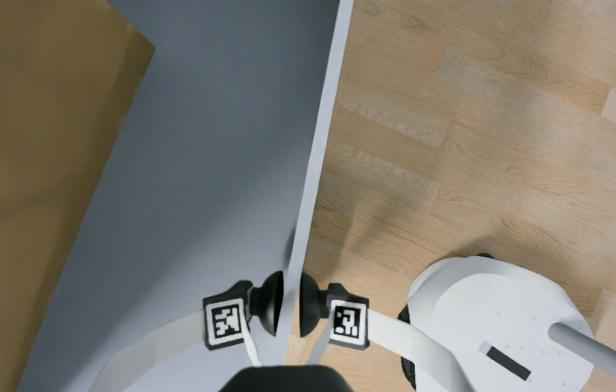

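Request:
move:
  blocking: false
  cameras: []
  r1: {"base": {"translate_m": -0.25}, "joints": {"wrist_roll_rad": 1.40}, "speeds": {"wrist_roll_rad": 0.1}, "contact_limits": {"translate_m": 0.6}, "pace": "slow"}

Request:
wait:
  seconds: 5
  cameras: ["r1_wrist_camera"]

Scene clock: 1219.77 s.
move: r1 moving
r1.base_odometry: x=-3.002 y=-0.662 heading=-2.403
r1.turned_by_wheels: +0.000
r1.turned_by_imu: -0.001
r1.base_tilt: forward=-1.5 right=+1.3
r1.lidar_m: 0.44 0.45 2.51 2.37 1.02 0.93 1.58 1.71 2.34 2.33 2.40 0.55
r1.base_status: translate_m moving
r1.joint_positions: lift_m=+0.928 arm_m=+0.331 wrist_yaw_rad=+0.003 wrist_pitch_rad=+1.559 wrist_roll_rad=+1.163 gripper_m=-0.019
r1.joint_status: wrist_roll_rad moving
r1.measured_speeds: translate_m=-0.048 strafe_m=+0.000 rotate_rad=+0.001 lift_m=+0.000 arm_m=+0.000 wrist_yaw_rad=+0.000 wrist_pitch_rad=+0.000 wrist_roll_rad=+0.100
r1.motor_effort: lift_m=+14(14) arm_m=-5(5) wheel_0=-7(8) wheel_1=-5(8) wheel_2=+9(9)
r1.servo_current: wrist_yaw_rad=52(59) wrist_pitch_rad=65(72) wrist_roll_rad=52(65) gripper_m=65(72)
r1.contact_limits: lift_m 0.1; translate_m 0.6
r1.hand_pose: x=+0.5057 y=-0.0874 z=+0.8182 quat_wxyz=(+0.595, +0.390, +0.588, -0.385) (m; r1's base frame)
r1.wrist_depth_mm: 173 252 252 250 1042 1042 1042 / 186 250 250 250 1060 1060 1025 / 200 251 250 249 1042 1042 1042 / 217 252 249 249 1042 1042 1042 / 236 250 249 248 1042 1042 1025 / 251 250 196 189 866 820 820 / 251 161 249 182 180 831 820
r2.base_odometry: x=-3.653 y=+0.073 heading=-2.006
r2.turned_by_wheels: +0.000
r2.turned_by_imu: +0.000
r2.base_tilt: forward=-0.7 right=+0.0
r2.lidar_m: 0.44 0.37 1.02 1.03 1.91 2.33 1.49 1.35 1.35 1.05 0.95 0.85
r2.base_status: not commanded
r2.joint_positions: lift_m=+0.750 arm_m=+0.000 wrist_yaw_rad=+0.782 wrist_pitch_rad=+0.001 wrist_roll_rad=+0.000 gripper_m=-0.019
r2.joint_status: not commanded
r2.measured_speeds: translate_m=+0.000 strafe_m=+0.000 rotate_rad=+0.000 lift_m=+0.000 arm_m=+0.000 wrist_yaw_rad=+0.000 wrist_pitch_rad=+0.000 wrist_roll_rad=+0.000
r2.motor_effort: lift_m=+21(21) arm_m=-4(5) wheel_0=+10(10) wheel_1=-4(4) wheel_2=+10(11)
r2.servo_current: wrist_yaw_rad=59(65) wrist_pitch_rad=46(46) wrist_roll_rad=52(52) gripper_m=85(91)
r2.contact_limits: translate_m 0.8
r2.hand_pose: x=+0.4371 y=+0.1413 z=+0.9277 quat_wxyz=(+0.924, +0.000, +0.000, +0.381) (m; r2's base frame)
r2.wrist_depth_mm: - - - 180 - - - / 904 - - 181 - - - / 1008 - - 181 - - - / - - - 182 - - - / - - - - - - - / - - 185 185 175 - - / - 1921 - 112 - - -
pictures: none
No camera images: "cameras" was empty.

Scene clock: 1223.03 s.
earlier move: r1 done
r1.base_odometry: x=-2.827 y=-0.502 heading=-2.404
r1.turned_by_wheels: +0.000
r1.turned_by_imu: -0.001
r1.base_tilt: forward=-1.6 right=+1.3
r1.lidar_m: 0.48 3.50 2.49 2.37 0.86 0.73 1.48 1.52 2.03 2.37 2.39 0.45
r1.base_status: done
r1.joint_positions: lift_m=+0.928 arm_m=+0.331 wrist_yaw_rad=+0.002 wrist_pitch_rad=+1.561 wrist_roll_rad=+1.400 gripper_m=-0.019
r1.joint_status: all done
r1.measured_speeds: translate_m=+0.000 strafe_m=+0.000 rotate_rad=+0.000 lift_m=+0.000 arm_m=+0.000 wrist_yaw_rad=+0.000 wrist_pitch_rad=+0.000 wrist_roll_rad=+0.000
r1.motor_effort: lift_m=+14(15) arm_m=-5(5) wheel_0=-5(11) wheel_1=-4(8) wheel_2=+2(11)
r1.servo_current: wrist_yaw_rad=46(65) wrist_pitch_rad=59(72) wrist_roll_rad=46(72) gripper_m=65(72)
r1.contact_limits: lift_m 0.1; translate_m 0.6
r1.hand_pose: x=+0.5051 y=-0.0874 z=+0.8182 quat_wxyz=(+0.544, +0.457, +0.539, -0.453) (m; r1's base frame)
r1.wrist_depth_mm: 149 201 249 248 248 1042 1060 / 165 223 249 249 1060 1060 1025 / 180 249 249 248 1042 1042 1042 / 213 250 249 248 1060 1042 1042 / 236 249 249 248 1042 820 831 / 249 249 183 197 878 831 831 / 249 158 248 182 1042 - 820
r2.base_odometry: x=-3.653 y=+0.073 heading=-2.006
r2.turned_by_wheels: +0.000
r2.turned_by_imu: +0.000
r2.base_tilt: forward=-0.7 right=+0.1
r2.lidar_m: 0.42 0.37 0.87 1.20 4.81 2.34 1.50 1.35 1.36 1.06 0.95 0.83
r2.base_status: not commanded
r2.joint_positions: lift_m=+0.750 arm_m=+0.000 wrist_yaw_rad=+0.782 wrist_pitch_rad=+0.001 wrist_roll_rad=+0.000 gripper_m=-0.019
r2.joint_status: not commanded
r2.measured_speeds: translate_m=+0.000 strafe_m=+0.000 rotate_rad=+0.000 lift_m=+0.000 arm_m=+0.000 wrist_yaw_rad=+0.000 wrist_pitch_rad=+0.000 wrist_roll_rad=+0.000
r2.motor_effort: lift_m=+21(21) arm_m=-4(5) wheel_0=+10(11) wheel_1=-4(4) wheel_2=+11(11)
r2.servo_current: wrist_yaw_rad=39(65) wrist_pitch_rad=39(46) wrist_roll_rad=59(65) gripper_m=91(98)
r2.contact_limits: translate_m 0.8
r2.hand_pose: x=+0.4371 y=+0.1413 z=+0.9277 quat_wxyz=(+0.924, +0.000, +0.000, +0.381) (m; r2's base frame)
r2.wrist_depth_mm: - - - 181 - - - / - 854 - 181 - - - / - - - 182 - - - / - - - 182 - - - / - - - - - - - / - - 186 185 175 - - / 1983 1921 - 112 - - -
wait: 3.27 of 5 s (r1 has come to rest)
pictures: r1_wrist_camera
Images, in order (width x height): r1_wrist_camera 616x392.

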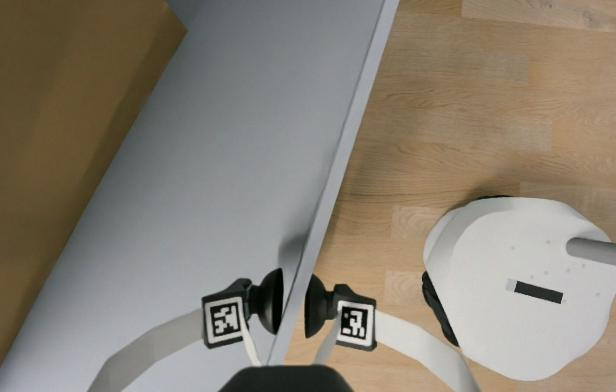

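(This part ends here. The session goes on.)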